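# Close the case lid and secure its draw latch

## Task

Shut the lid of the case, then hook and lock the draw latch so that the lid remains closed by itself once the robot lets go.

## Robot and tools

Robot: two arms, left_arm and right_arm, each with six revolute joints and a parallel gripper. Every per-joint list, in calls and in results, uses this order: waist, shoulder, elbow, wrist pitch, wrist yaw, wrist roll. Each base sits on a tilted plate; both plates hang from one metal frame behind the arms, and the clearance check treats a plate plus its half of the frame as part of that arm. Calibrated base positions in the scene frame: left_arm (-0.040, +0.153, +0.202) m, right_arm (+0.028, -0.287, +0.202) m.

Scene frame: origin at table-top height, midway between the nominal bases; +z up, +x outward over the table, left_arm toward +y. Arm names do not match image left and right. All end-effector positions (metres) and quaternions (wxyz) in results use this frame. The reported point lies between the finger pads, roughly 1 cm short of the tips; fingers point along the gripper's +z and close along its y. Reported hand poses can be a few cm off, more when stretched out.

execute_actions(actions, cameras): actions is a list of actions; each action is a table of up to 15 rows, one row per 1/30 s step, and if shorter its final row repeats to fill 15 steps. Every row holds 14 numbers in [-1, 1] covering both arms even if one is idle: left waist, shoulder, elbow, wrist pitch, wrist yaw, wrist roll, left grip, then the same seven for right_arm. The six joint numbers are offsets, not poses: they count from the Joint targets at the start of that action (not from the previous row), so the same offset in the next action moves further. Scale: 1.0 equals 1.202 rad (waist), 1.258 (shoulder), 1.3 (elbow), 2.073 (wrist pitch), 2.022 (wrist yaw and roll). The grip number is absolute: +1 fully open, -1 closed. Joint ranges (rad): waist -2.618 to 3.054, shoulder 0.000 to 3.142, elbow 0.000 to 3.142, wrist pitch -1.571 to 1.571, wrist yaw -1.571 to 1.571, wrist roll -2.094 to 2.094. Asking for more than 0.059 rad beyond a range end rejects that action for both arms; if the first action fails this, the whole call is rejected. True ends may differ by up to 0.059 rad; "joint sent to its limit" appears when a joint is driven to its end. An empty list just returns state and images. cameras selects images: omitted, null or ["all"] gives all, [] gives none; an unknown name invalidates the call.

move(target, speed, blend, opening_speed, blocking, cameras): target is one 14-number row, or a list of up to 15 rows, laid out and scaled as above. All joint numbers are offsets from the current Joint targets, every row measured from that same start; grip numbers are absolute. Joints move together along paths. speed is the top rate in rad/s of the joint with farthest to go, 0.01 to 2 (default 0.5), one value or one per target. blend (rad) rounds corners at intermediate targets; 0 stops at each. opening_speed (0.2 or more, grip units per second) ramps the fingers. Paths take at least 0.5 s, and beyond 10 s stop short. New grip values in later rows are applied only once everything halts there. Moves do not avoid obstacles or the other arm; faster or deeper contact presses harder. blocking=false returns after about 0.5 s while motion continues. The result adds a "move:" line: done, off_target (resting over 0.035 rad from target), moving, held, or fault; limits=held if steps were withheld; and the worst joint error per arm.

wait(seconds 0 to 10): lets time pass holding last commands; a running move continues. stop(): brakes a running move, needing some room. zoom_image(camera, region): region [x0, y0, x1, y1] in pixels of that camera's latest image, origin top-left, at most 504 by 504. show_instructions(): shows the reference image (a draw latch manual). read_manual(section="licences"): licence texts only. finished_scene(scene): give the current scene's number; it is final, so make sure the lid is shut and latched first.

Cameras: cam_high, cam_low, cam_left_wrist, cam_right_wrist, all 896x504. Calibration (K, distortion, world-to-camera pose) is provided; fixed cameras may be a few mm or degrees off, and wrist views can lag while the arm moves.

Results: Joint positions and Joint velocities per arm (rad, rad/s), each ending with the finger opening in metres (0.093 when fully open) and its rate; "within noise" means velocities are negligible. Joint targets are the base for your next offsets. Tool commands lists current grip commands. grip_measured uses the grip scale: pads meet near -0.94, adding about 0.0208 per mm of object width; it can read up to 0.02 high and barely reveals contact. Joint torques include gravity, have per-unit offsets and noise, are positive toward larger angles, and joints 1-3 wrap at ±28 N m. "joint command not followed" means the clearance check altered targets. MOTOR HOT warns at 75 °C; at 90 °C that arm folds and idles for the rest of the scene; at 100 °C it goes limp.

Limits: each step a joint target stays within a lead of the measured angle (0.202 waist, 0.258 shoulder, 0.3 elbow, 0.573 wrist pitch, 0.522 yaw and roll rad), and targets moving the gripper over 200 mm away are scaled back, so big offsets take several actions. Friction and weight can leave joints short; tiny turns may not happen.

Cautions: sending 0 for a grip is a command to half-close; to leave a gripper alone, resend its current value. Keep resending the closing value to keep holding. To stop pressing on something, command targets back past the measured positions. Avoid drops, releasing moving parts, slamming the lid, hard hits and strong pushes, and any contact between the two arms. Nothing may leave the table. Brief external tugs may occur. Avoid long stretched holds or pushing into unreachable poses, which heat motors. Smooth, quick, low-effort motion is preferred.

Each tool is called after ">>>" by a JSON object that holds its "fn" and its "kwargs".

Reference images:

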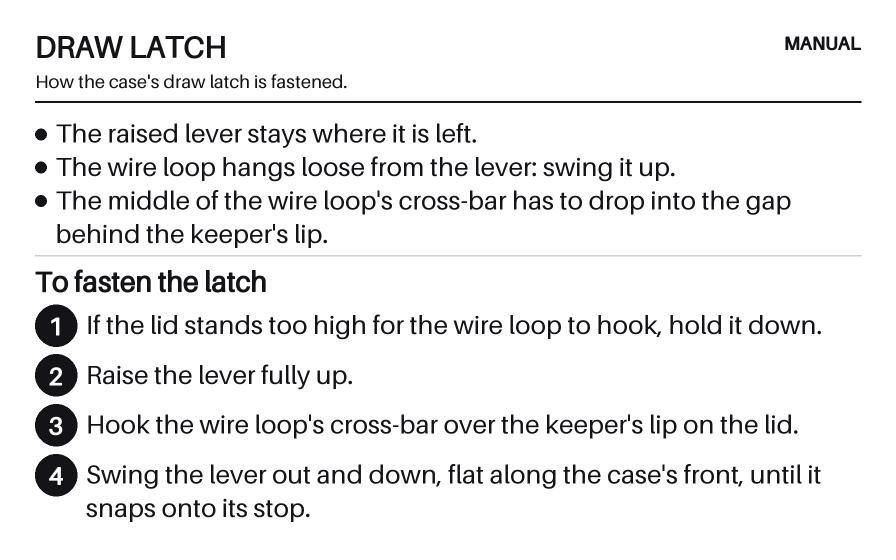

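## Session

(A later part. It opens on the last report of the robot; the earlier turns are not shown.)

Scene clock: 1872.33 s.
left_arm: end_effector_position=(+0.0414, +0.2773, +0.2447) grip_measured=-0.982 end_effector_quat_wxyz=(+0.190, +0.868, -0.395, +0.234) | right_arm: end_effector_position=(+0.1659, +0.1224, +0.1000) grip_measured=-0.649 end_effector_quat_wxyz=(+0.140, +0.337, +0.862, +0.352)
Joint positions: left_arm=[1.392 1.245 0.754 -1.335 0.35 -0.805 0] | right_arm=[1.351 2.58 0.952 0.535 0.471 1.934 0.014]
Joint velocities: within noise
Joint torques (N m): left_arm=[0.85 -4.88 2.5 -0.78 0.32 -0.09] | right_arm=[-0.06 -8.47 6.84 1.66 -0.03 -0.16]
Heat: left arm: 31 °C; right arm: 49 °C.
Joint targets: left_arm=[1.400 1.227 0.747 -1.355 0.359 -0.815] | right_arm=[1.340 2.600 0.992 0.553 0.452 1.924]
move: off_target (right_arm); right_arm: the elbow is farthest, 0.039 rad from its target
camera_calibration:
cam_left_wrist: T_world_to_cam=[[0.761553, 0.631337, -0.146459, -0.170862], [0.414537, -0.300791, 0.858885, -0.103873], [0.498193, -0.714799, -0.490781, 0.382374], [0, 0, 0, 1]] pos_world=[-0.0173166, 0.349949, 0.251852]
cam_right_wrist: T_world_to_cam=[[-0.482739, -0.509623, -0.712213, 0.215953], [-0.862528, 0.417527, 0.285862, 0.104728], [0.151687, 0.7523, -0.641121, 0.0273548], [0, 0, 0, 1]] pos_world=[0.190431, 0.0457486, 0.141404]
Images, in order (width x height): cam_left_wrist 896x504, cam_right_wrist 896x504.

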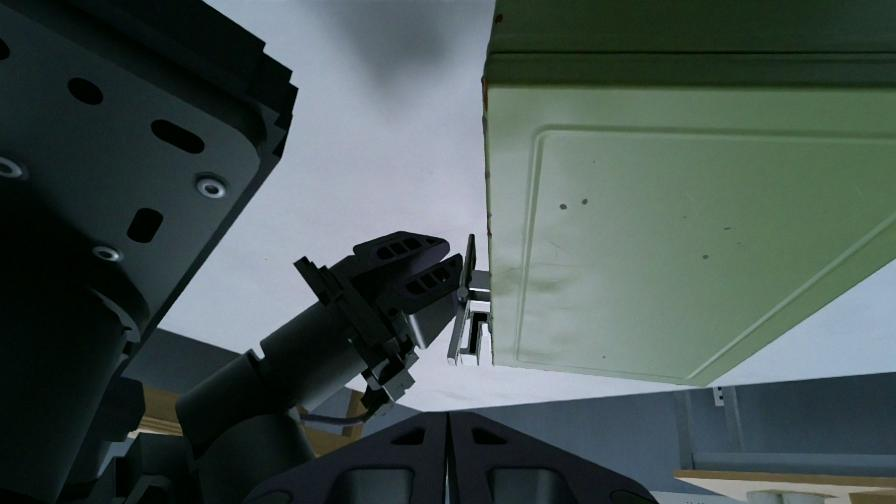

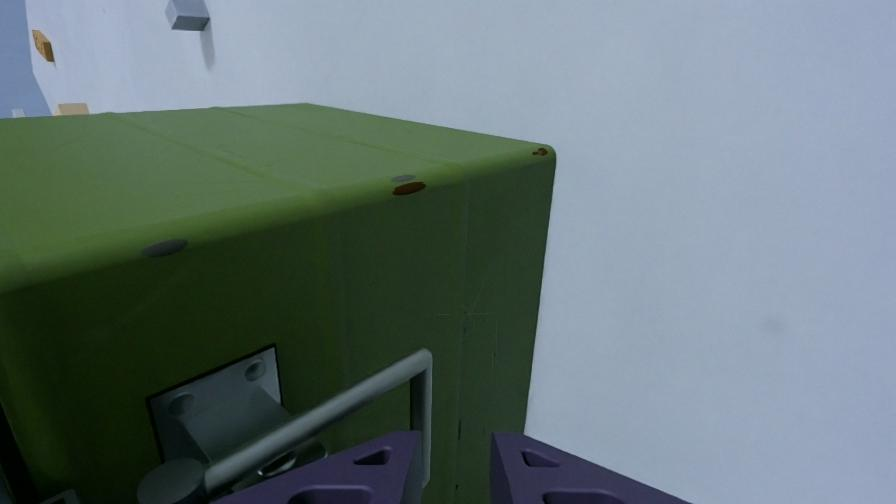

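>>> {"fn": "move", "kwargs": {"target": [[0,0,0,0,0,0,-1,0.0666,-0.1431,-0.1092,-0.0256,0.0237,0.0376,-0.65],[0,0,0,0,0,0,-1,0.0824,0.1137,-0.1562,0.3025,0.0757,-0.0406,-0.65]], "speed": 0.4, "blend": 0.03, "cameras": ["cam_right_wrist", "cam_left_wrist"]}}

>>> {"fn": "zoom_image", "kwargs": {"camera": "cam_right_wrist", "region": [280, 204, 580, 504]}}

>>> {"fn": "zoom_image", "kwargs": {"camera": "cam_left_wrist", "region": [340, 190, 540, 390]}}

Scene clock: 1951.23 s.
left_arm: end_effector_position=(+0.0414, +0.2773, +0.2447) grip_measured=-0.982 end_effector_quat_wxyz=(+0.190, +0.868, -0.395, +0.234) | right_arm: end_effector_position=(+0.1528, +0.1183, +0.1117) grip_measured=-0.649 end_effector_quat_wxyz=(+0.175, +0.315, +0.795, +0.488)
Joint positions: left_arm=[1.392 1.245 0.754 -1.335 0.35 -0.805 0] | right_arm=[1.431 2.731 0.793 1.161 0.592 1.85 0.014]
Joint velocities: within noise
Joint torques (N m): left_arm=[0.87 -4.82 2.55 -0.78 0.32 -0.1] | right_arm=[1.36 -8.55 1.66 1.95 0.25 -0.16]
Heat: left arm: 31 °C; right arm: 49 °C.
Joint targets: left_arm=[1.400 1.227 0.747 -1.355 0.359 -0.815] | right_arm=[1.439 2.743 0.788 1.180 0.605 1.842]
move: done
camera_calibration:
cam_left_wrist: T_world_to_cam=[[0.761553, 0.631337, -0.146459, -0.170862], [0.414537, -0.300791, 0.858885, -0.103873], [0.498193, -0.714799, -0.490781, 0.382374], [0, 0, 0, 1]] pos_world=[-0.0173166, 0.349949, 0.251852]
cam_right_wrist: T_world_to_cam=[[-0.328756, -0.308153, -0.892727, 0.188745], [-0.912209, 0.348363, 0.215682, 0.115382], [0.24453, 0.88526, -0.395626, -0.017388], [0, 0, 0, 1]] pos_world=[0.171555, 0.0333602, 0.136732]
Images, in order (width x height): cam_left_wrist 896x504, cam_right_wrist 896x504.

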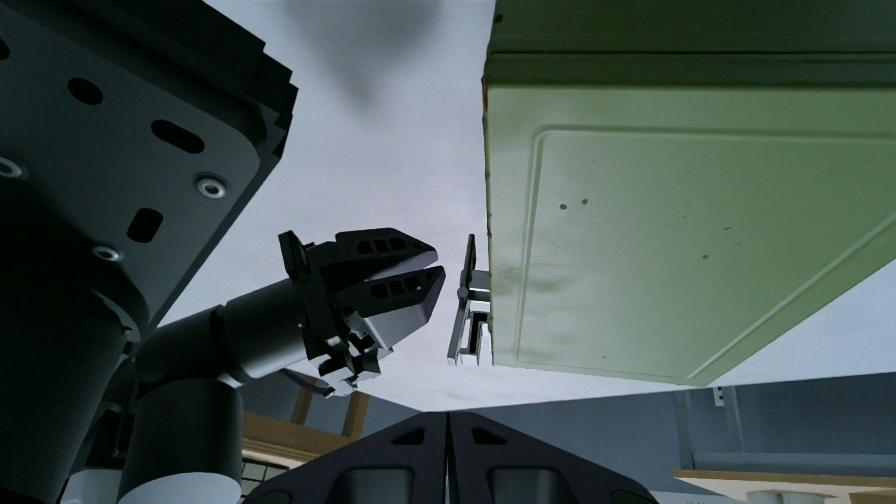

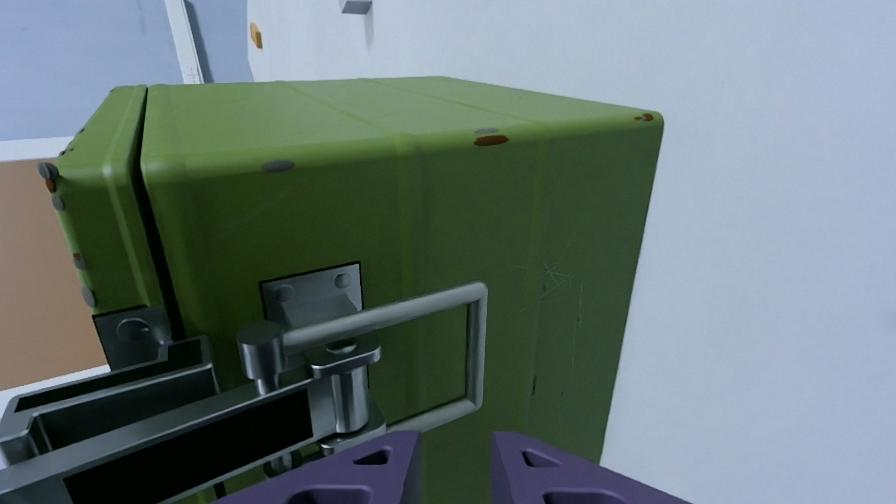

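Scaled by 1.680 from the camera's 896x504 image, which has a finer 1280x720 frame.

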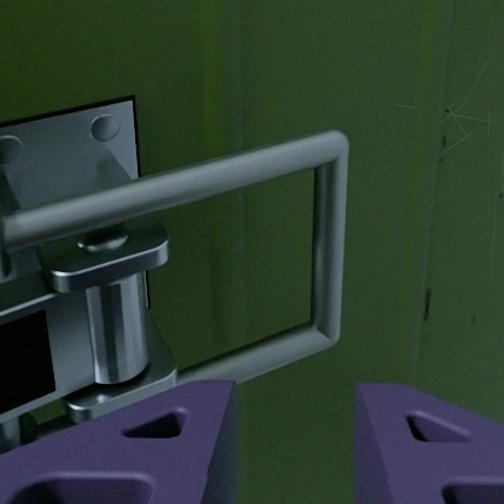

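Scaled by 2.520 from the camera's 896x504 image, which has a finer 1280x720 frame.

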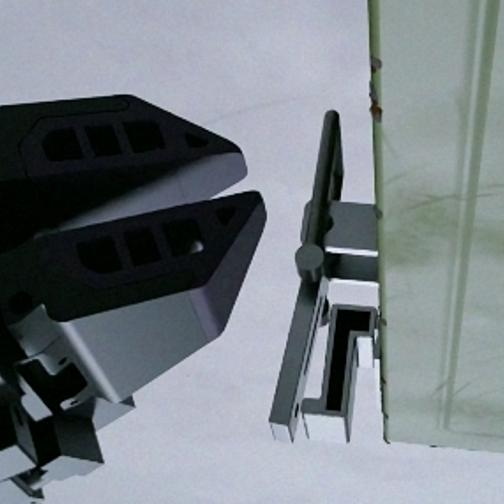

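>>> {"fn": "move", "kwargs": {"target": [0,0,0,0,0,0,-1,-0.0283,0.0469,0.0777,-0.0145,0,-0.0138,-0.70], "speed": 0.3, "cameras": ["cam_right_wrist", "cam_left_wrist"]}}

>>> {"fn": "zoom_image", "kwargs": {"camera": "cam_right_wrist", "region": [280, 204, 580, 504]}}

>>> {"fn": "zoom_image", "kwargs": {"camera": "cam_left_wrist", "region": [340, 190, 540, 390]}}

Scene clock: 1975.03 s.
left_arm: end_effector_position=(+0.0414, +0.2773, +0.2447) grip_measured=-0.982 end_effector_quat_wxyz=(+0.190, +0.868, -0.395, +0.234) | right_arm: end_effector_position=(+0.1610, +0.1318, +0.1025) grip_measured=-0.698 end_effector_quat_wxyz=(+0.184, +0.315, +0.792, +0.490)
Joint positions: left_arm=[1.392 1.245 0.754 -1.335 0.35 -0.805 0] | right_arm=[1.413 2.789 0.872 1.159 0.593 1.823 0.012]
Joint velocities: within noise
Joint torques (N m): left_arm=[0.85 -4.85 2.52 -0.77 0.31 -0.1] | right_arm=[0.01 -8.98 3.67 1.75 0.24 -0.22]
Heat: left arm: 31 °C; right arm: 48 °C.
Joint targets: left_arm=[1.400 1.227 0.747 -1.355 0.359 -0.815] | right_arm=[1.405 2.802 0.889 1.150 0.605 1.814]
move: done
camera_calibration:
cam_left_wrist: T_world_to_cam=[[0.761553, 0.631337, -0.146459, -0.170862], [0.414537, -0.300791, 0.858885, -0.103873], [0.498193, -0.714799, -0.490781, 0.382374], [0, 0, 0, 1]] pos_world=[-0.0173166, 0.349949, 0.251852]
cam_right_wrist: T_world_to_cam=[[-0.316864, -0.304851, -0.898144, 0.18551], [-0.912649, 0.355782, 0.201221, 0.120698], [0.258201, 0.883451, -0.390956, -0.0374422], [0, 0, 0, 1]] pos_world=[0.178604, 0.0466887, 0.127689]
Images, in order (width x height): cam_left_wrist 896x504, cam_right_wrist 896x504.

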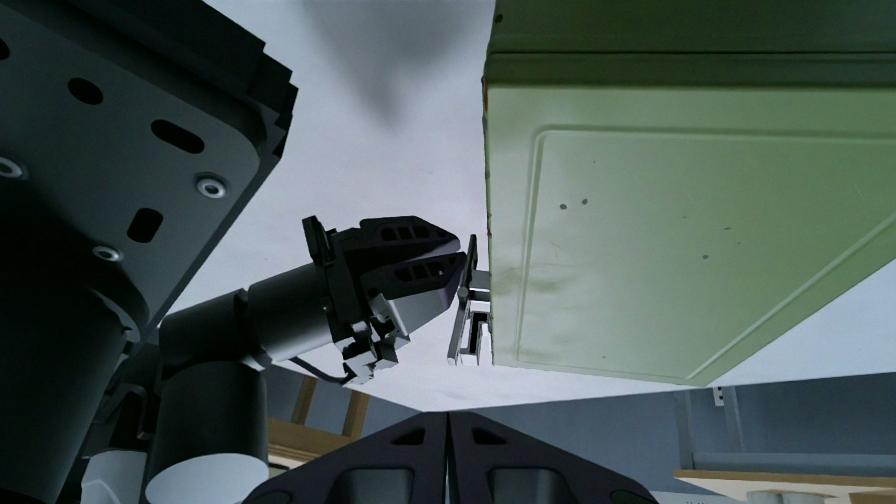

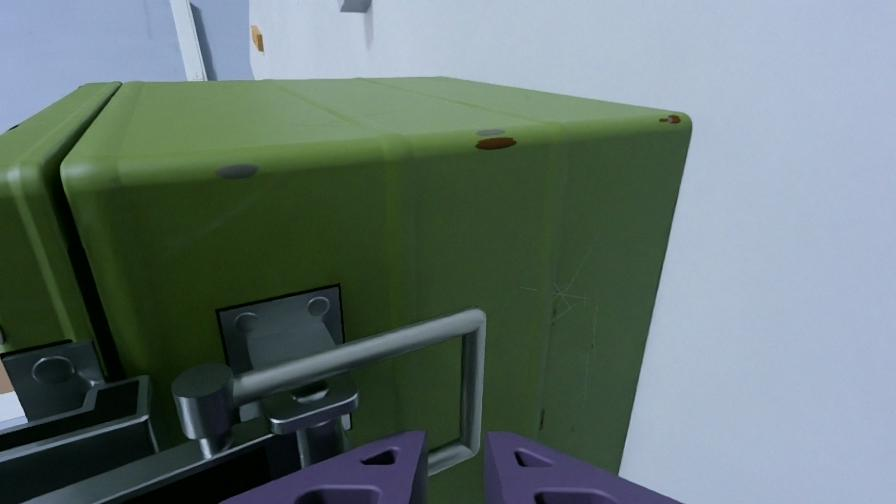

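Scaled by 1.680 from the camera's 896x504 image, which has a finer 1280x720 frame.

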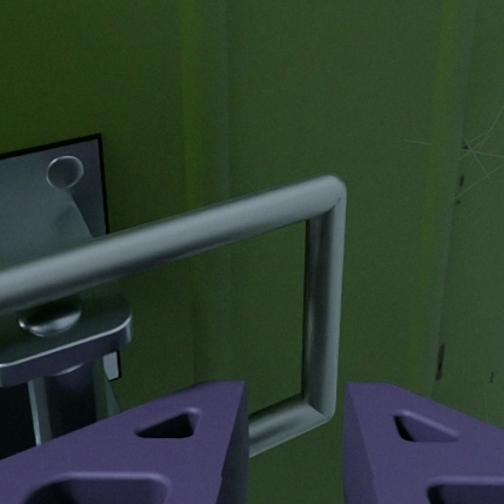

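Scaled by 2.520 from the camera's 896x504 image, which has a finer 1280x720 frame.

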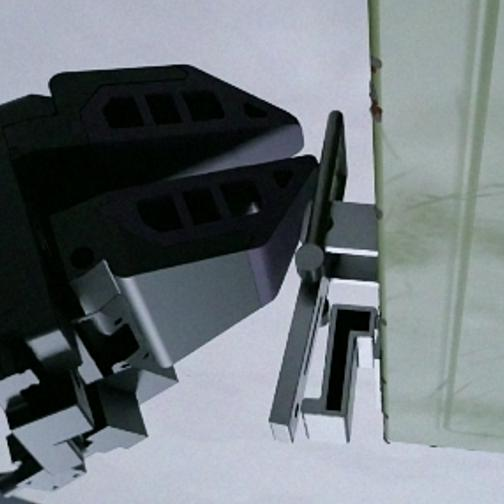

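>>> {"fn": "move", "kwargs": {"target": [0,0,0,0,0,0,-1,-0.0208,0.0159,0.0192,-0.0121,-0.0188,-0.003,-0.70], "speed": 0.2, "cameras": ["cam_right_wrist", "cam_left_wrist"]}}

>>> {"fn": "zoom_image", "kwargs": {"camera": "cam_right_wrist", "region": [280, 204, 580, 504]}}

>>> {"fn": "zoom_image", "kwargs": {"camera": "cam_left_wrist", "region": [340, 190, 540, 390]}}

Scene clock: 1993.57 s.
left_arm: end_effector_position=(+0.0414, +0.2773, +0.2447) grip_measured=-0.982 end_effector_quat_wxyz=(+0.190, +0.868, -0.395, +0.234) | right_arm: end_effector_position=(+0.1659, +0.1310, +0.0928) grip_measured=-0.698 end_effector_quat_wxyz=(+0.185, +0.316, +0.799, +0.478)
Joint positions: left_arm=[1.392 1.245 0.754 -1.335 0.35 -0.805 0] | right_arm=[1.394 2.808 0.892 1.137 0.581 1.816 0.012]
Joint velocities: within noise
Joint torques (N m): left_arm=[0.81 -4.83 2.5 -0.77 0.32 -0.1] | right_arm=[-0.39 -8.73 4.16 1.66 -0.03 -0.11]
Heat: left arm: 31 °C; right arm: 49 °C.
Joint targets: left_arm=[1.400 1.227 0.747 -1.355 0.359 -0.815] | right_arm=[1.380 2.822 0.914 1.125 0.567 1.808]
move: done
camera_calibration:
cam_left_wrist: T_world_to_cam=[[0.761553, 0.631337, -0.146459, -0.170862], [0.414537, -0.300791, 0.858885, -0.103873], [0.498193, -0.714799, -0.490781, 0.382374], [0, 0, 0, 1]] pos_world=[-0.0173166, 0.349949, 0.251852]
cam_right_wrist: T_world_to_cam=[[-0.325983, -0.326058, -0.887367, 0.181431], [-0.909806, 0.363253, 0.200751, 0.126003], [0.256882, 0.872773, -0.415064, -0.0379755], [0, 0, 0, 1]] pos_world=[0.183537, 0.0465302, 0.119938]
Images, in order (width x height): cam_left_wrist 896x504, cam_right_wrist 896x504.

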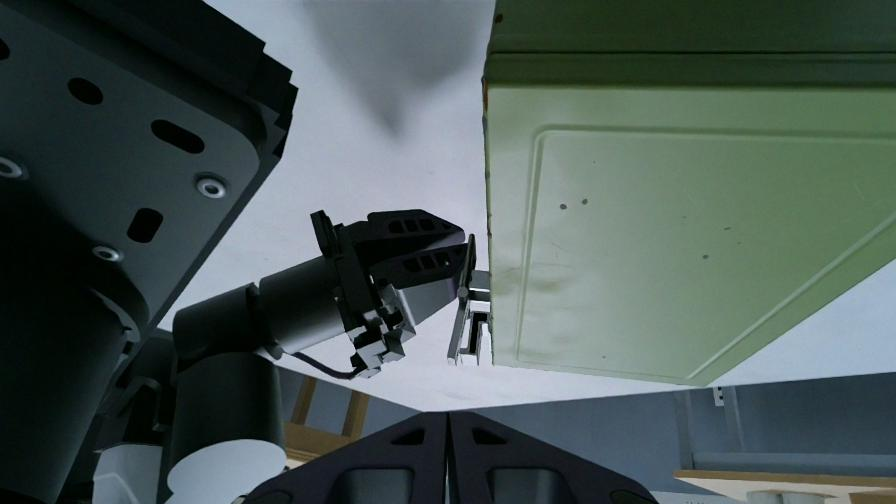

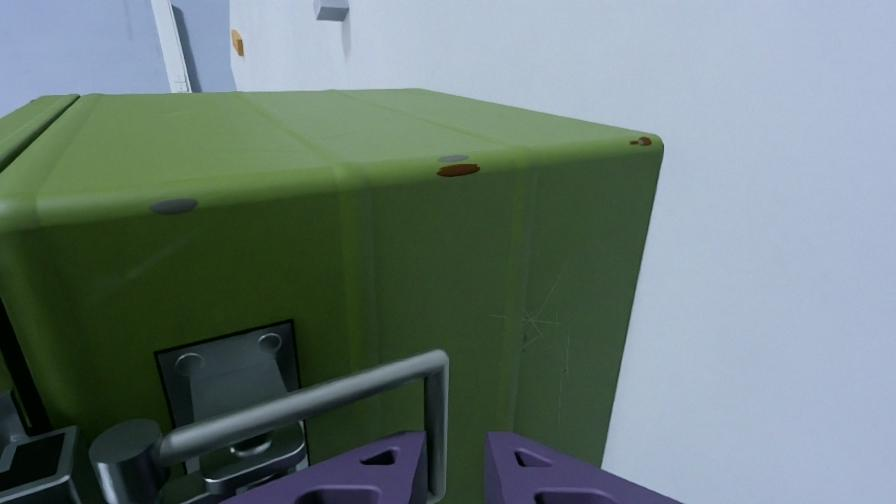

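Scaled by 1.680 from the camera's 896x504 image, which has a finer 1280x720 frame.

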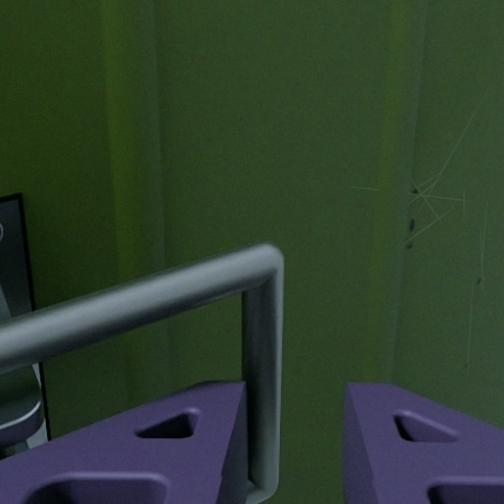

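Scaled by 2.520 from the camera's 896x504 image, which has a finer 1280x720 frame.

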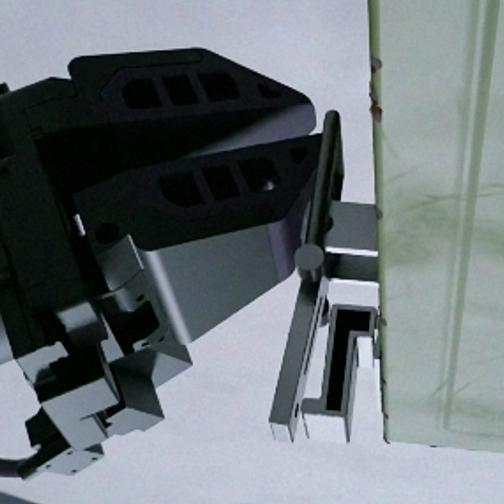

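>>> {"fn": "move", "kwargs": {"target": [0,0,0,0,0,0,-1,-0.0116,0.0016,0.0092,0.0145,0,0,-0.70], "speed": 0.2, "cameras": ["cam_right_wrist"]}}

>>> {"fn": "zoom_image", "kwargs": {"camera": "cam_right_wrist", "region": [280, 204, 580, 504]}}

Scene clock: 2006.07 s.
left_arm: end_effector_position=(+0.0414, +0.2773, +0.2447) grip_measured=-0.982 end_effector_quat_wxyz=(+0.190, +0.868, -0.395, +0.234) | right_arm: end_effector_position=(+0.1695, +0.1298, +0.0923) grip_measured=-0.698 end_effector_quat_wxyz=(+0.186, +0.320, +0.797, +0.477)
Joint positions: left_arm=[1.392 1.245 0.754 -1.335 0.35 -0.805 0] | right_arm=[1.384 2.808 0.892 1.137 0.581 1.816 0.012]
Joint velocities: within noise
Joint torques (N m): left_arm=[0.85 -4.85 2.51 -0.79 0.31 -0.09] | right_arm=[-0.87 -8.66 5.05 1.95 -0.03 -0.16]
Heat: left arm: 31 °C; right arm: 48 °C.
Joint targets: left_arm=[1.400 1.227 0.747 -1.355 0.359 -0.815] | right_arm=[1.366 2.824 0.926 1.155 0.568 1.808]
move: done
camera_calibration:
cam_right_wrist: T_world_to_cam=[[-0.330775, -0.323399, -0.886567, 0.1822], [-0.906052, 0.371565, 0.202507, 0.127948], [0.263927, 0.87026, -0.41592, -0.0388314], [0, 0, 0, 1]] pos_world=[0.186444, 0.0451759, 0.119472]
Images, in order (width x height): cam_right_wrist 896x504.

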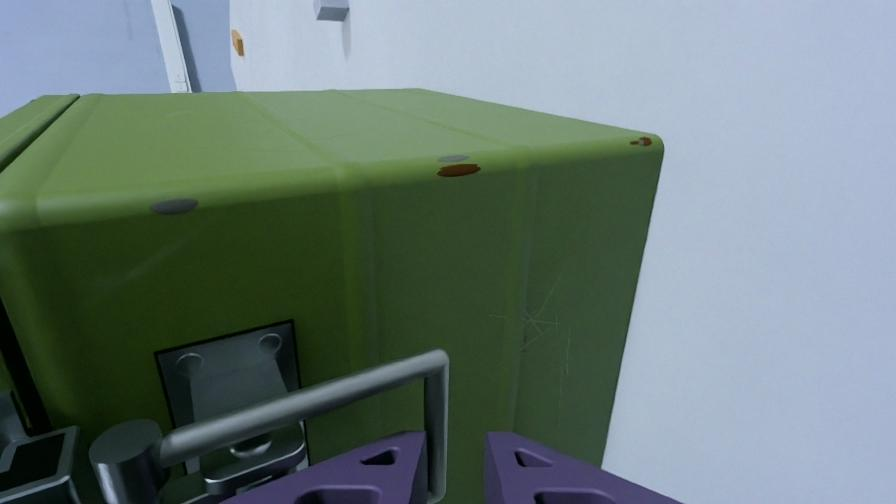

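Scaled by 1.680 from the camera's 896x504 image, which has a finer 1280x720 frame.

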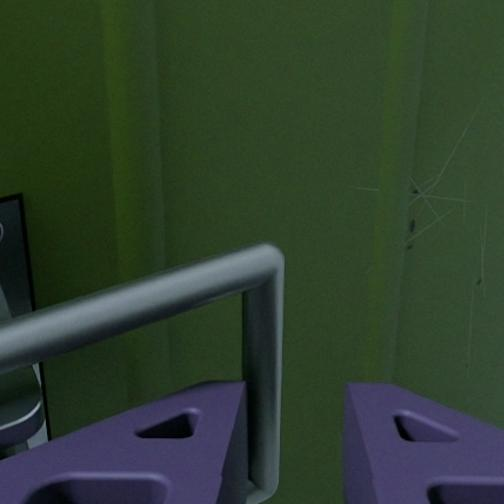

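>>> {"fn": "wait", "kwargs": {"seconds": 0, "cameras": ["cam_left_wrist","cam_low","cam_high"]}}

>>> {"fn": "zoom_image", "kwargs": {"camera": "cam_left_wrist", "region": [340, 190, 540, 390]}}

>>> {"fn": "zoom_image", "kwargs": {"camera": "cam_low", "region": [460, 130, 680, 320]}}

Scene clock: 2017.13 s.
left_arm: end_effector_position=(+0.0414, +0.2773, +0.2447) grip_measured=-0.982 end_effector_quat_wxyz=(+0.190, +0.868, -0.395, +0.234) | right_arm: end_effector_position=(+0.1695, +0.1298, +0.0923) grip_measured=-0.698 end_effector_quat_wxyz=(+0.186, +0.320, +0.797, +0.477)
Joint positions: left_arm=[1.392 1.245 0.754 -1.335 0.35 -0.805 0] | right_arm=[1.384 2.808 0.892 1.137 0.581 1.816 0.012]
Joint velocities: within noise
Joint torques (N m): left_arm=[0.85 -4.83 2.52 -0.78 0.32 -0.09] | right_arm=[-0.68 -8.8 5.07 2.01 -0.07 -0.2]
Heat: left arm: 31 °C; right arm: 47 °C.
Joint targets: left_arm=[1.400 1.227 0.747 -1.355 0.359 -0.815] | right_arm=[1.366 2.824 0.926 1.155 0.568 1.808]
Tool commands: left_gripper/opening=-1.0 right_gripper/opening=-0.7
camera_calibration:
cam_left_wrist: T_world_to_cam=[[0.761553, 0.631337, -0.146459, -0.170862], [0.414537, -0.300791, 0.858885, -0.103873], [0.498193, -0.714799, -0.490781, 0.382374], [0, 0, 0, 1]] pos_world=[-0.0173166, 0.349949, 0.251852]
Images, in order (width x height): cam_high 896x504, cam_low 896x504, cam_left_wrist 896x504.

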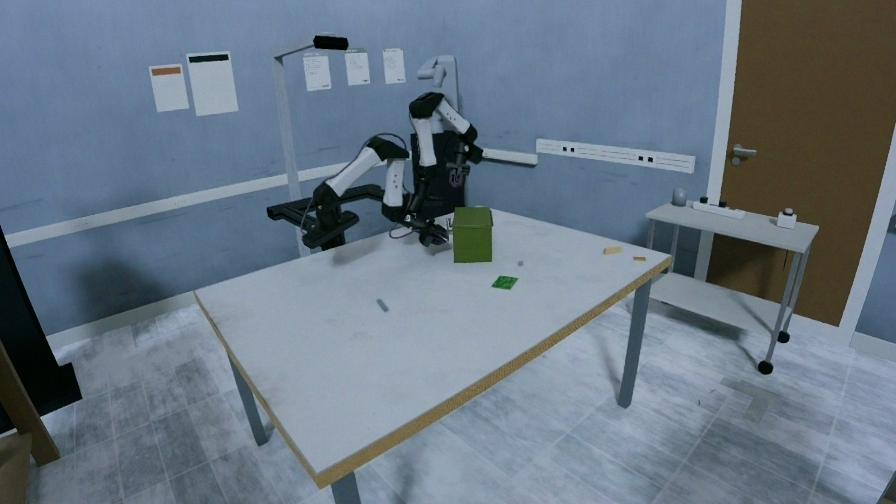

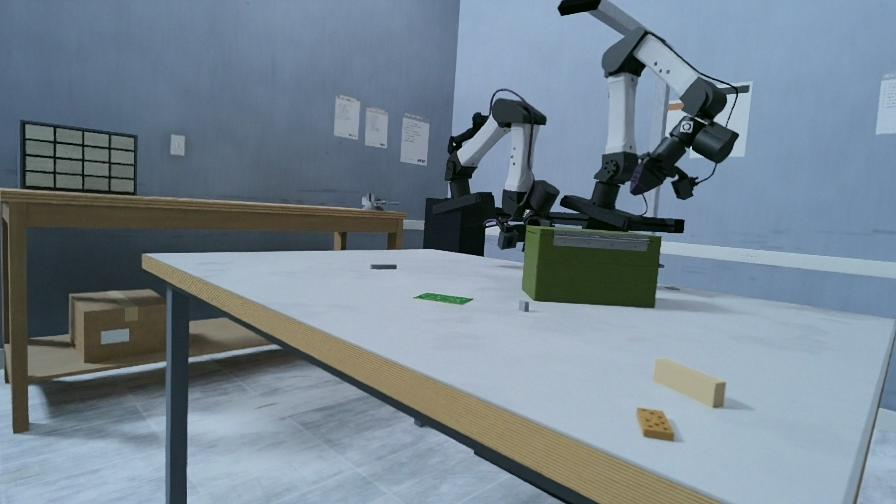

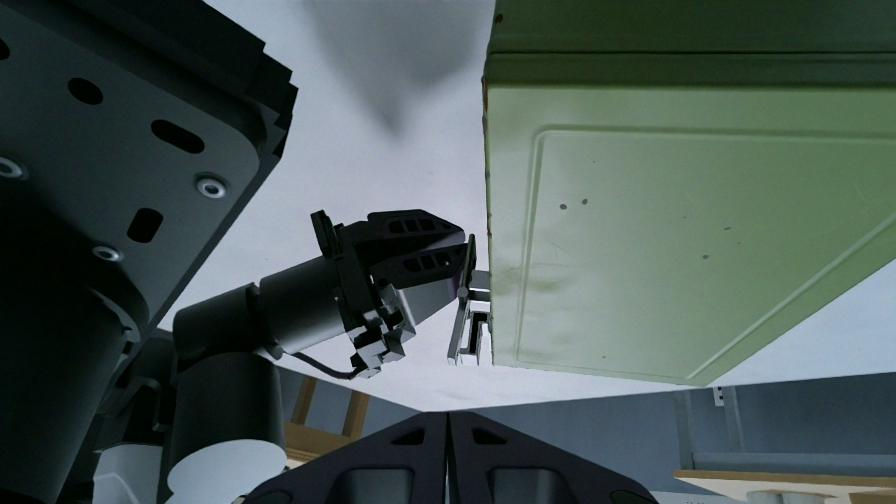

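Scaled by 2.520 from the camera's 896x504 image, which has a finer 1280x720 frame.

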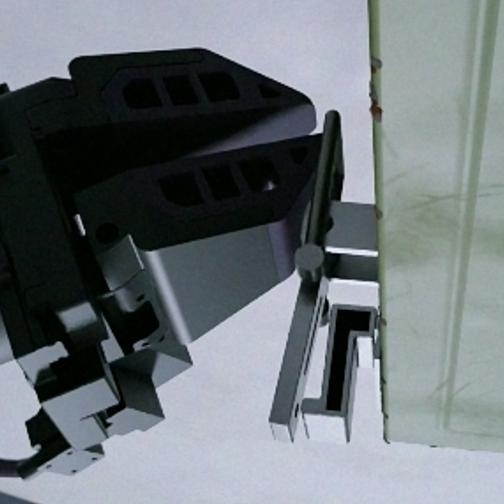

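Scaled by 2.291 from the camera's 896x504 image, which has a finer 1280x720 frame.

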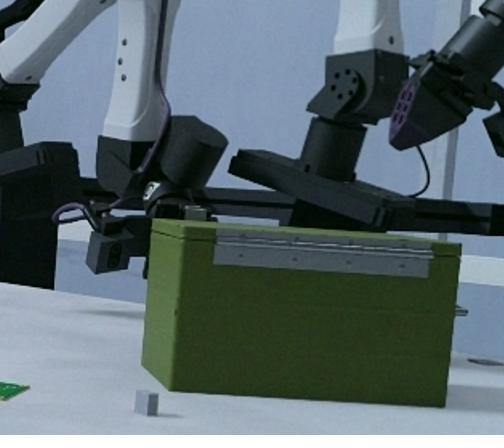

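>>> {"fn": "move", "kwargs": {"target": [0,0,0,0,0,0,-1,0.0083,-0.047,0,0,0,0,-0.70], "speed": 0.2, "cameras": ["cam_right_wrist", "cam_left_wrist"]}}

>>> {"fn": "zoom_image", "kwargs": {"camera": "cam_right_wrist", "region": [280, 204, 580, 504]}}

>>> {"fn": "zoom_image", "kwargs": {"camera": "cam_left_wrist", "region": [340, 190, 540, 390]}}

Scene clock: 2035.70 s.
left_arm: end_effector_position=(+0.0414, +0.2773, +0.2447) grip_measured=-0.982 end_effector_quat_wxyz=(+0.190, +0.868, -0.395, +0.234) | right_arm: end_effector_position=(+0.1696, +0.1300, +0.0927) grip_measured=-0.698 end_effector_quat_wxyz=(+0.186, +0.320, +0.797, +0.477)
Joint positions: left_arm=[1.392 1.245 0.754 -1.335 0.35 -0.805 0] | right_arm=[1.384 2.808 0.892 1.137 0.581 1.816 0.012]
Joint velocities: within noise
Joint torques (N m): left_arm=[0.84 -4.83 2.51 -0.77 0.32 -0.1] | right_arm=[-0.03 -14.27 5.16 1.98 -0.06 -0.16]
Heat: left arm: 31 °C; right arm: 47 °C.
Joint targets: left_arm=[1.400 1.227 0.747 -1.355 0.359 -0.815] | right_arm=[1.376 2.765 0.926 1.155 0.568 1.808]
move: off_target (right_arm); right_arm: the shoulder is farthest, 0.043 rad from its target
camera_calibration:
cam_left_wrist: T_world_to_cam=[[0.761553, 0.631337, -0.146459, -0.170862], [0.414537, -0.300791, 0.858885, -0.103873], [0.498193, -0.714799, -0.490781, 0.382374], [0, 0, 0, 1]] pos_world=[-0.0173166, 0.349949, 0.251852]
cam_right_wrist: T_world_to_cam=[[-0.330705, -0.322709, -0.886845, 0.18249], [-0.906048, 0.371474, 0.202692, 0.127862], [0.26403, 0.870555, -0.415238, -0.0389638], [0, 0, 0, 1]] pos_world=[0.186487, 0.0453136, 0.119744]
Images, in order (width x height): cam_left_wrist 896x504, cam_right_wrist 896x504.

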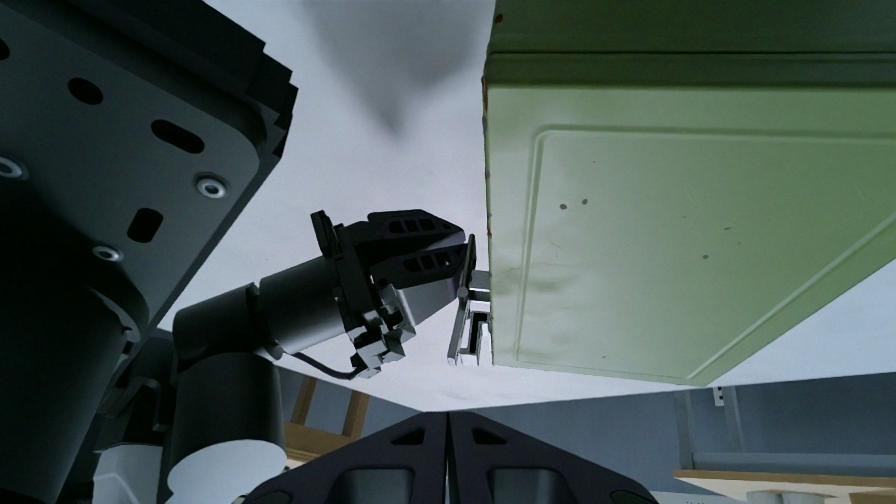

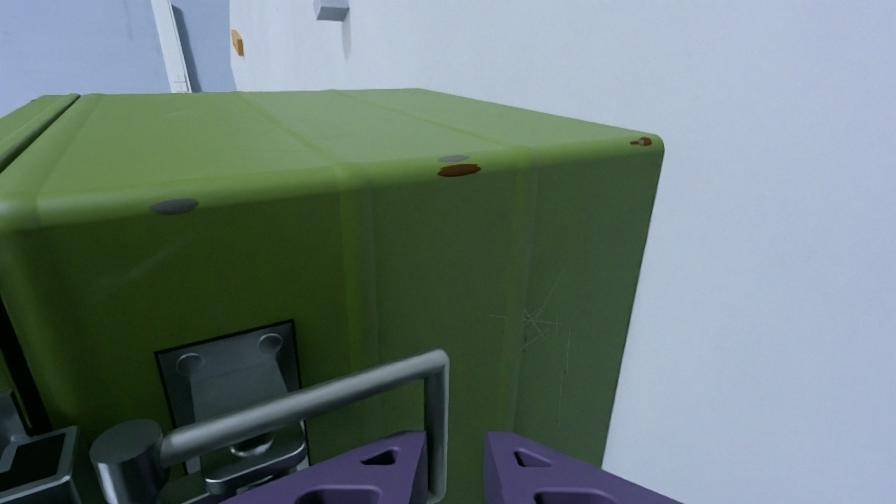

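Scaled by 1.680 from the camera's 896x504 image, which has a finer 1280x720 frame.

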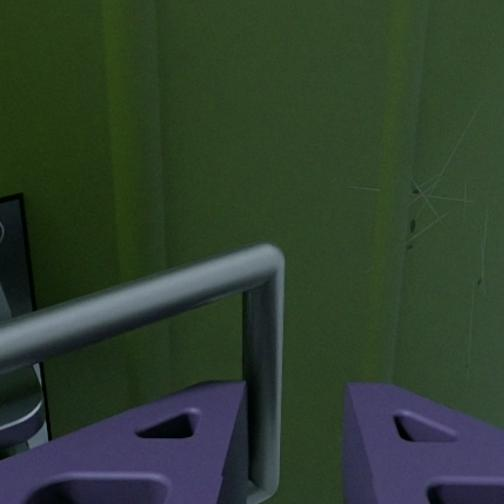

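Scaled by 2.520 from the camera's 896x504 image, which has a finer 1280x720 frame.

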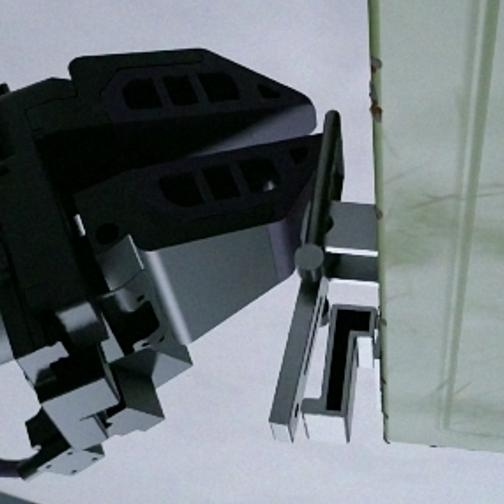

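>>> {"fn": "move", "kwargs": {"target": [0,0,0,0,0,0,-1,0.0,-0.0119,0,0,0,0,-0.70], "speed": 0.2, "cameras": ["cam_right_wrist"]}}

>>> {"fn": "zoom_image", "kwargs": {"camera": "cam_right_wrist", "region": [280, 204, 580, 504]}}

Scene clock: 2041.80 s.
left_arm: end_effector_position=(+0.0414, +0.2773, +0.2447) grip_measured=-0.982 end_effector_quat_wxyz=(+0.190, +0.868, -0.395, +0.234) | right_arm: end_effector_position=(+0.1693, +0.1302, +0.0930) grip_measured=-0.699 end_effector_quat_wxyz=(+0.185, +0.318, +0.799, +0.475)
Joint positions: left_arm=[1.392 1.245 0.754 -1.335 0.35 -0.805 0] | right_arm=[1.384 2.801 0.892 1.124 0.578 1.815 0.012]
Joint velocities: within noise
Joint torques (N m): left_arm=[0.84 -4.85 2.55 -0.78 0.32 -0.1] | right_arm=[0.14 -14.8 5.23 2.06 -0.06 -0.16]
Heat: left arm: 31 °C; right arm: 48 °C.
Joint targets: left_arm=[1.400 1.227 0.747 -1.355 0.359 -0.815] | right_arm=[1.376 2.750 0.926 1.155 0.567 1.808]
move: off_target (right_arm); right_arm: the shoulder is farthest, 0.051 rad from its target
camera_calibration:
cam_right_wrist: T_world_to_cam=[[-0.33146, -0.329238, -0.884159, 0.183515], [-0.906777, 0.369978, 0.202168, 0.127784], [0.260558, 0.868745, -0.421178, -0.037543], [0, 0, 0, 1]] pos_world=[0.186482, 0.0457582, 0.120611]
Images, in order (width x height): cam_right_wrist 896x504.

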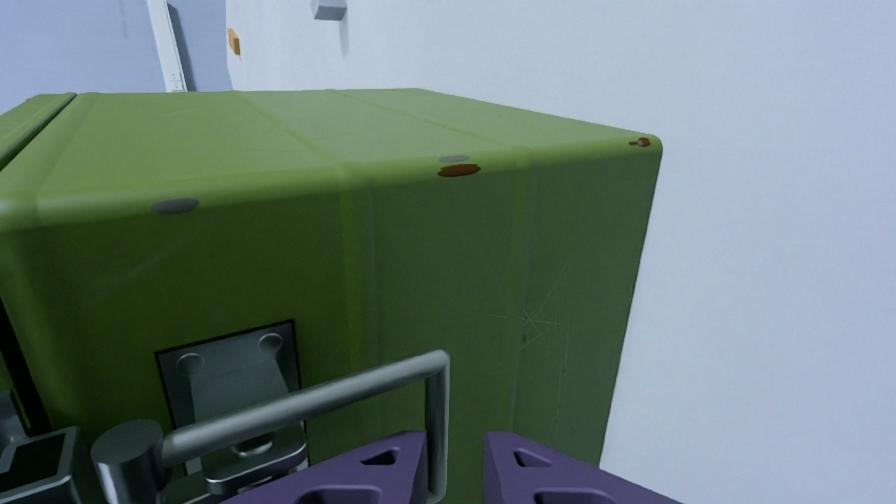

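Scaled by 1.680 from the camera's 896x504 image, which has a finer 1280x720 frame.

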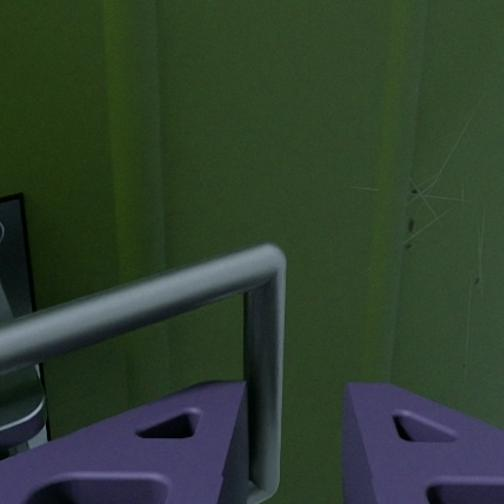

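>>> {"fn": "move", "kwargs": {"target": [0,0,0,0,0,0,-1,0.0,0,0,0,0,0,-0.9], "opening_speed": 0.2, "cameras": ["cam_right_wrist", "cam_left_wrist"]}}

>>> {"fn": "zoom_image", "kwargs": {"camera": "cam_right_wrist", "region": [280, 204, 580, 504]}}

>>> {"fn": "zoom_image", "kwargs": {"camera": "cam_left_wrist", "region": [340, 190, 540, 390]}}

Scene clock: 2051.30 s.
left_arm: end_effector_position=(+0.0414, +0.2773, +0.2447) grip_measured=-0.982 end_effector_quat_wxyz=(+0.190, +0.868, -0.395, +0.234) | right_arm: end_effector_position=(+0.1697, +0.1322, +0.0969) grip_measured=-0.898 end_effector_quat_wxyz=(+0.184, +0.319, +0.797, +0.478)
Joint positions: left_arm=[1.392 1.245 0.754 -1.335 0.35 -0.805 0] | right_arm=[1.384 2.792 0.892 1.123 0.577 1.815 0.002]
Joint velocities: within noise
Joint torques (N m): left_arm=[0.83 -4.83 2.5 -0.78 0.32 -0.1] | right_arm=[0.12 -14.05 5.34 2.09 -0.02 -0.14]
Heat: left arm: 31 °C; right arm: 53 °C.
Joint targets: left_arm=[1.400 1.227 0.747 -1.355 0.359 -0.815] | right_arm=[1.376 2.750 0.926 1.155 0.568 1.808]
move: off_target (right_arm); right_arm: the shoulder is farthest, 0.042 rad from its target
camera_calibration:
cam_left_wrist: T_world_to_cam=[[0.761553, 0.631337, -0.146459, -0.170862], [0.414537, -0.300791, 0.858885, -0.103873], [0.498193, -0.714799, -0.490781, 0.382374], [0, 0, 0, 1]] pos_world=[-0.0173166, 0.349949, 0.251852]
cam_right_wrist: T_world_to_cam=[[-0.330629, -0.321807, -0.8872, 0.186933], [-0.907174, 0.367583, 0.204742, 0.126764], [0.260232, 0.872538, -0.413469, -0.0389356], [0, 0, 0, 1]] pos_world=[0.186935, 0.047533, 0.123795]
Images, in order (width x height): cam_left_wrist 896x504, cam_right_wrist 896x504.

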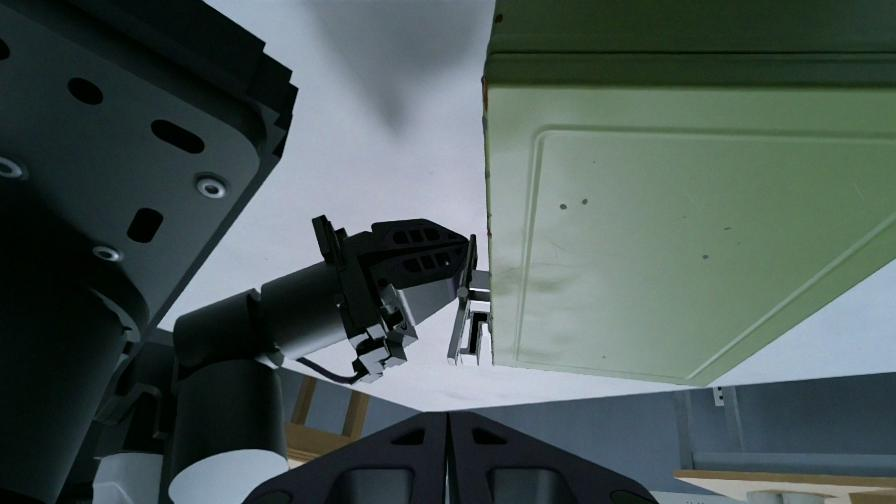

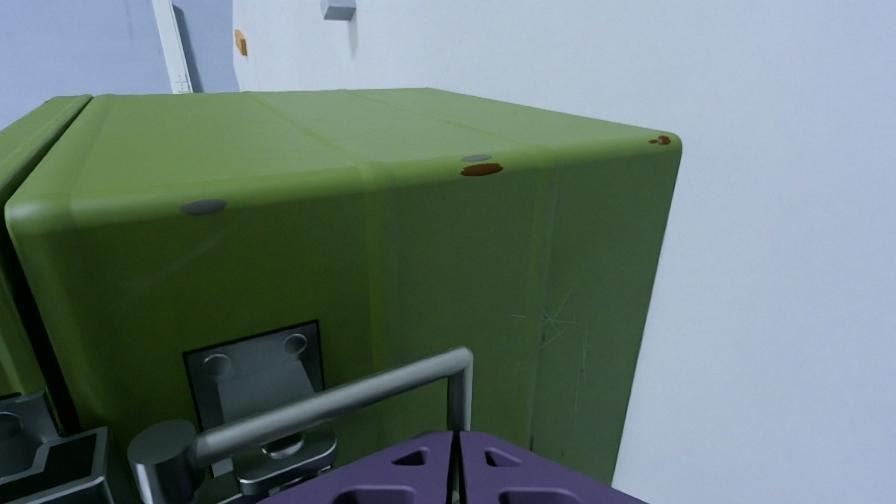

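Scaled by 1.680 from the camera's 896x504 image, which has a finer 1280x720 frame.

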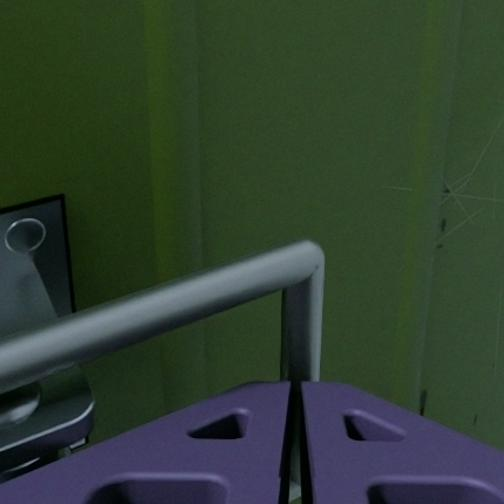

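Scaled by 2.520 from the camera's 896x504 image, which has a finer 1280x720 frame.

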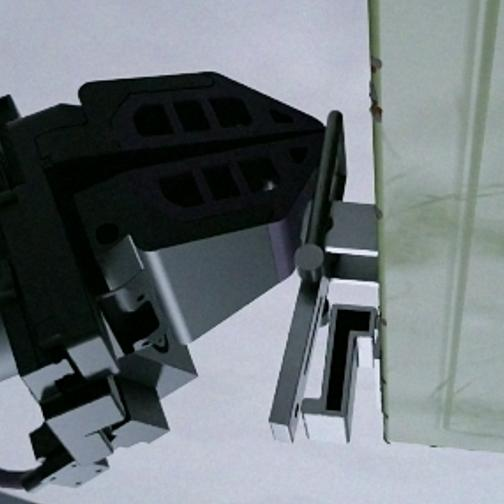

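>>> {"fn": "move", "kwargs": {"target": [0,0,0,0,0,0,-1,0.0549,-0.0238,-0.0977,0.0121,0.0287,0.0208,-0.9], "speed": 0.2, "cameras": ["cam_right_wrist", "cam_left_wrist"]}}

>>> {"fn": "zoom_image", "kwargs": {"camera": "cam_left_wrist", "region": [340, 190, 540, 390]}}

Scene clock: 2081.33 s.
left_arm: end_effector_position=(+0.0414, +0.2773, +0.2447) grip_measured=-0.982 end_effector_quat_wxyz=(+0.190, +0.868, -0.395, +0.234) | right_arm: end_effector_position=(+0.1531, +0.1156, +0.1037) grip_measured=-0.899 end_effector_quat_wxyz=(+0.187, +0.312, +0.798, +0.480)
Joint positions: left_arm=[1.392 1.245 0.754 -1.335 0.35 -0.805 0] | right_arm=[1.436 2.759 0.805 1.161 0.612 1.84 0.002]
Joint velocities: within noise
Joint torques (N m): left_arm=[0.83 -4.83 2.5 -0.79 0.31 -0.11] | right_arm=[1.13 -13.38 1.69 1.96 0.25 -0.01]
Heat: left arm: 31 °C; right arm: 53 °C.
Joint targets: left_arm=[1.400 1.227 0.747 -1.355 0.359 -0.815] | right_arm=[1.442 2.720 0.799 1.180 0.626 1.850]
move: off_target (right_arm); right_arm: the shoulder is farthest, 0.038 rad from its target
camera_calibration:
cam_left_wrist: T_world_to_cam=[[0.761553, 0.631337, -0.146459, -0.170862], [0.414537, -0.300791, 0.858885, -0.103873], [0.498193, -0.714799, -0.490781, 0.382374], [0, 0, 0, 1]] pos_world=[-0.0173166, 0.349949, 0.251852]
cam_right_wrist: T_world_to_cam=[[-0.316559, -0.32674, -0.890523, 0.180893], [-0.913009, 0.359604, 0.192611, 0.119545], [0.257302, 0.874029, -0.412152, -0.0171776], [0, 0, 0, 1]] pos_world=[0.170829, 0.03113, 0.130984]
Images, in order (width x height): cam_left_wrist 896x504, cam_right_wrist 896x504.

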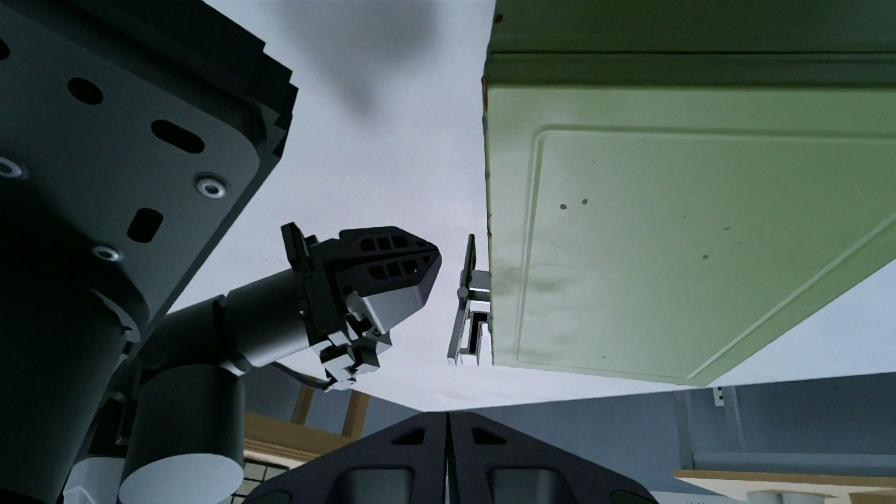

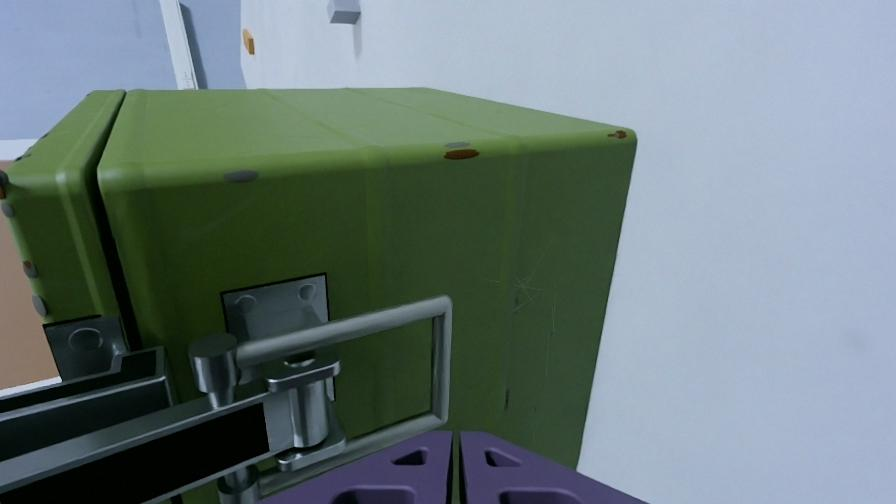

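Scaled by 2.520 from the camera's 896x504 image, which has a finer 1280x720 frame.

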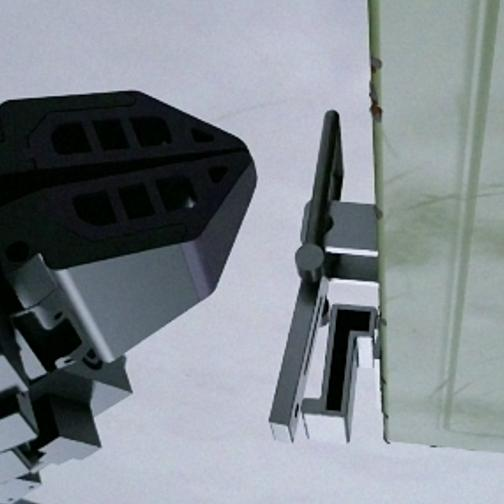

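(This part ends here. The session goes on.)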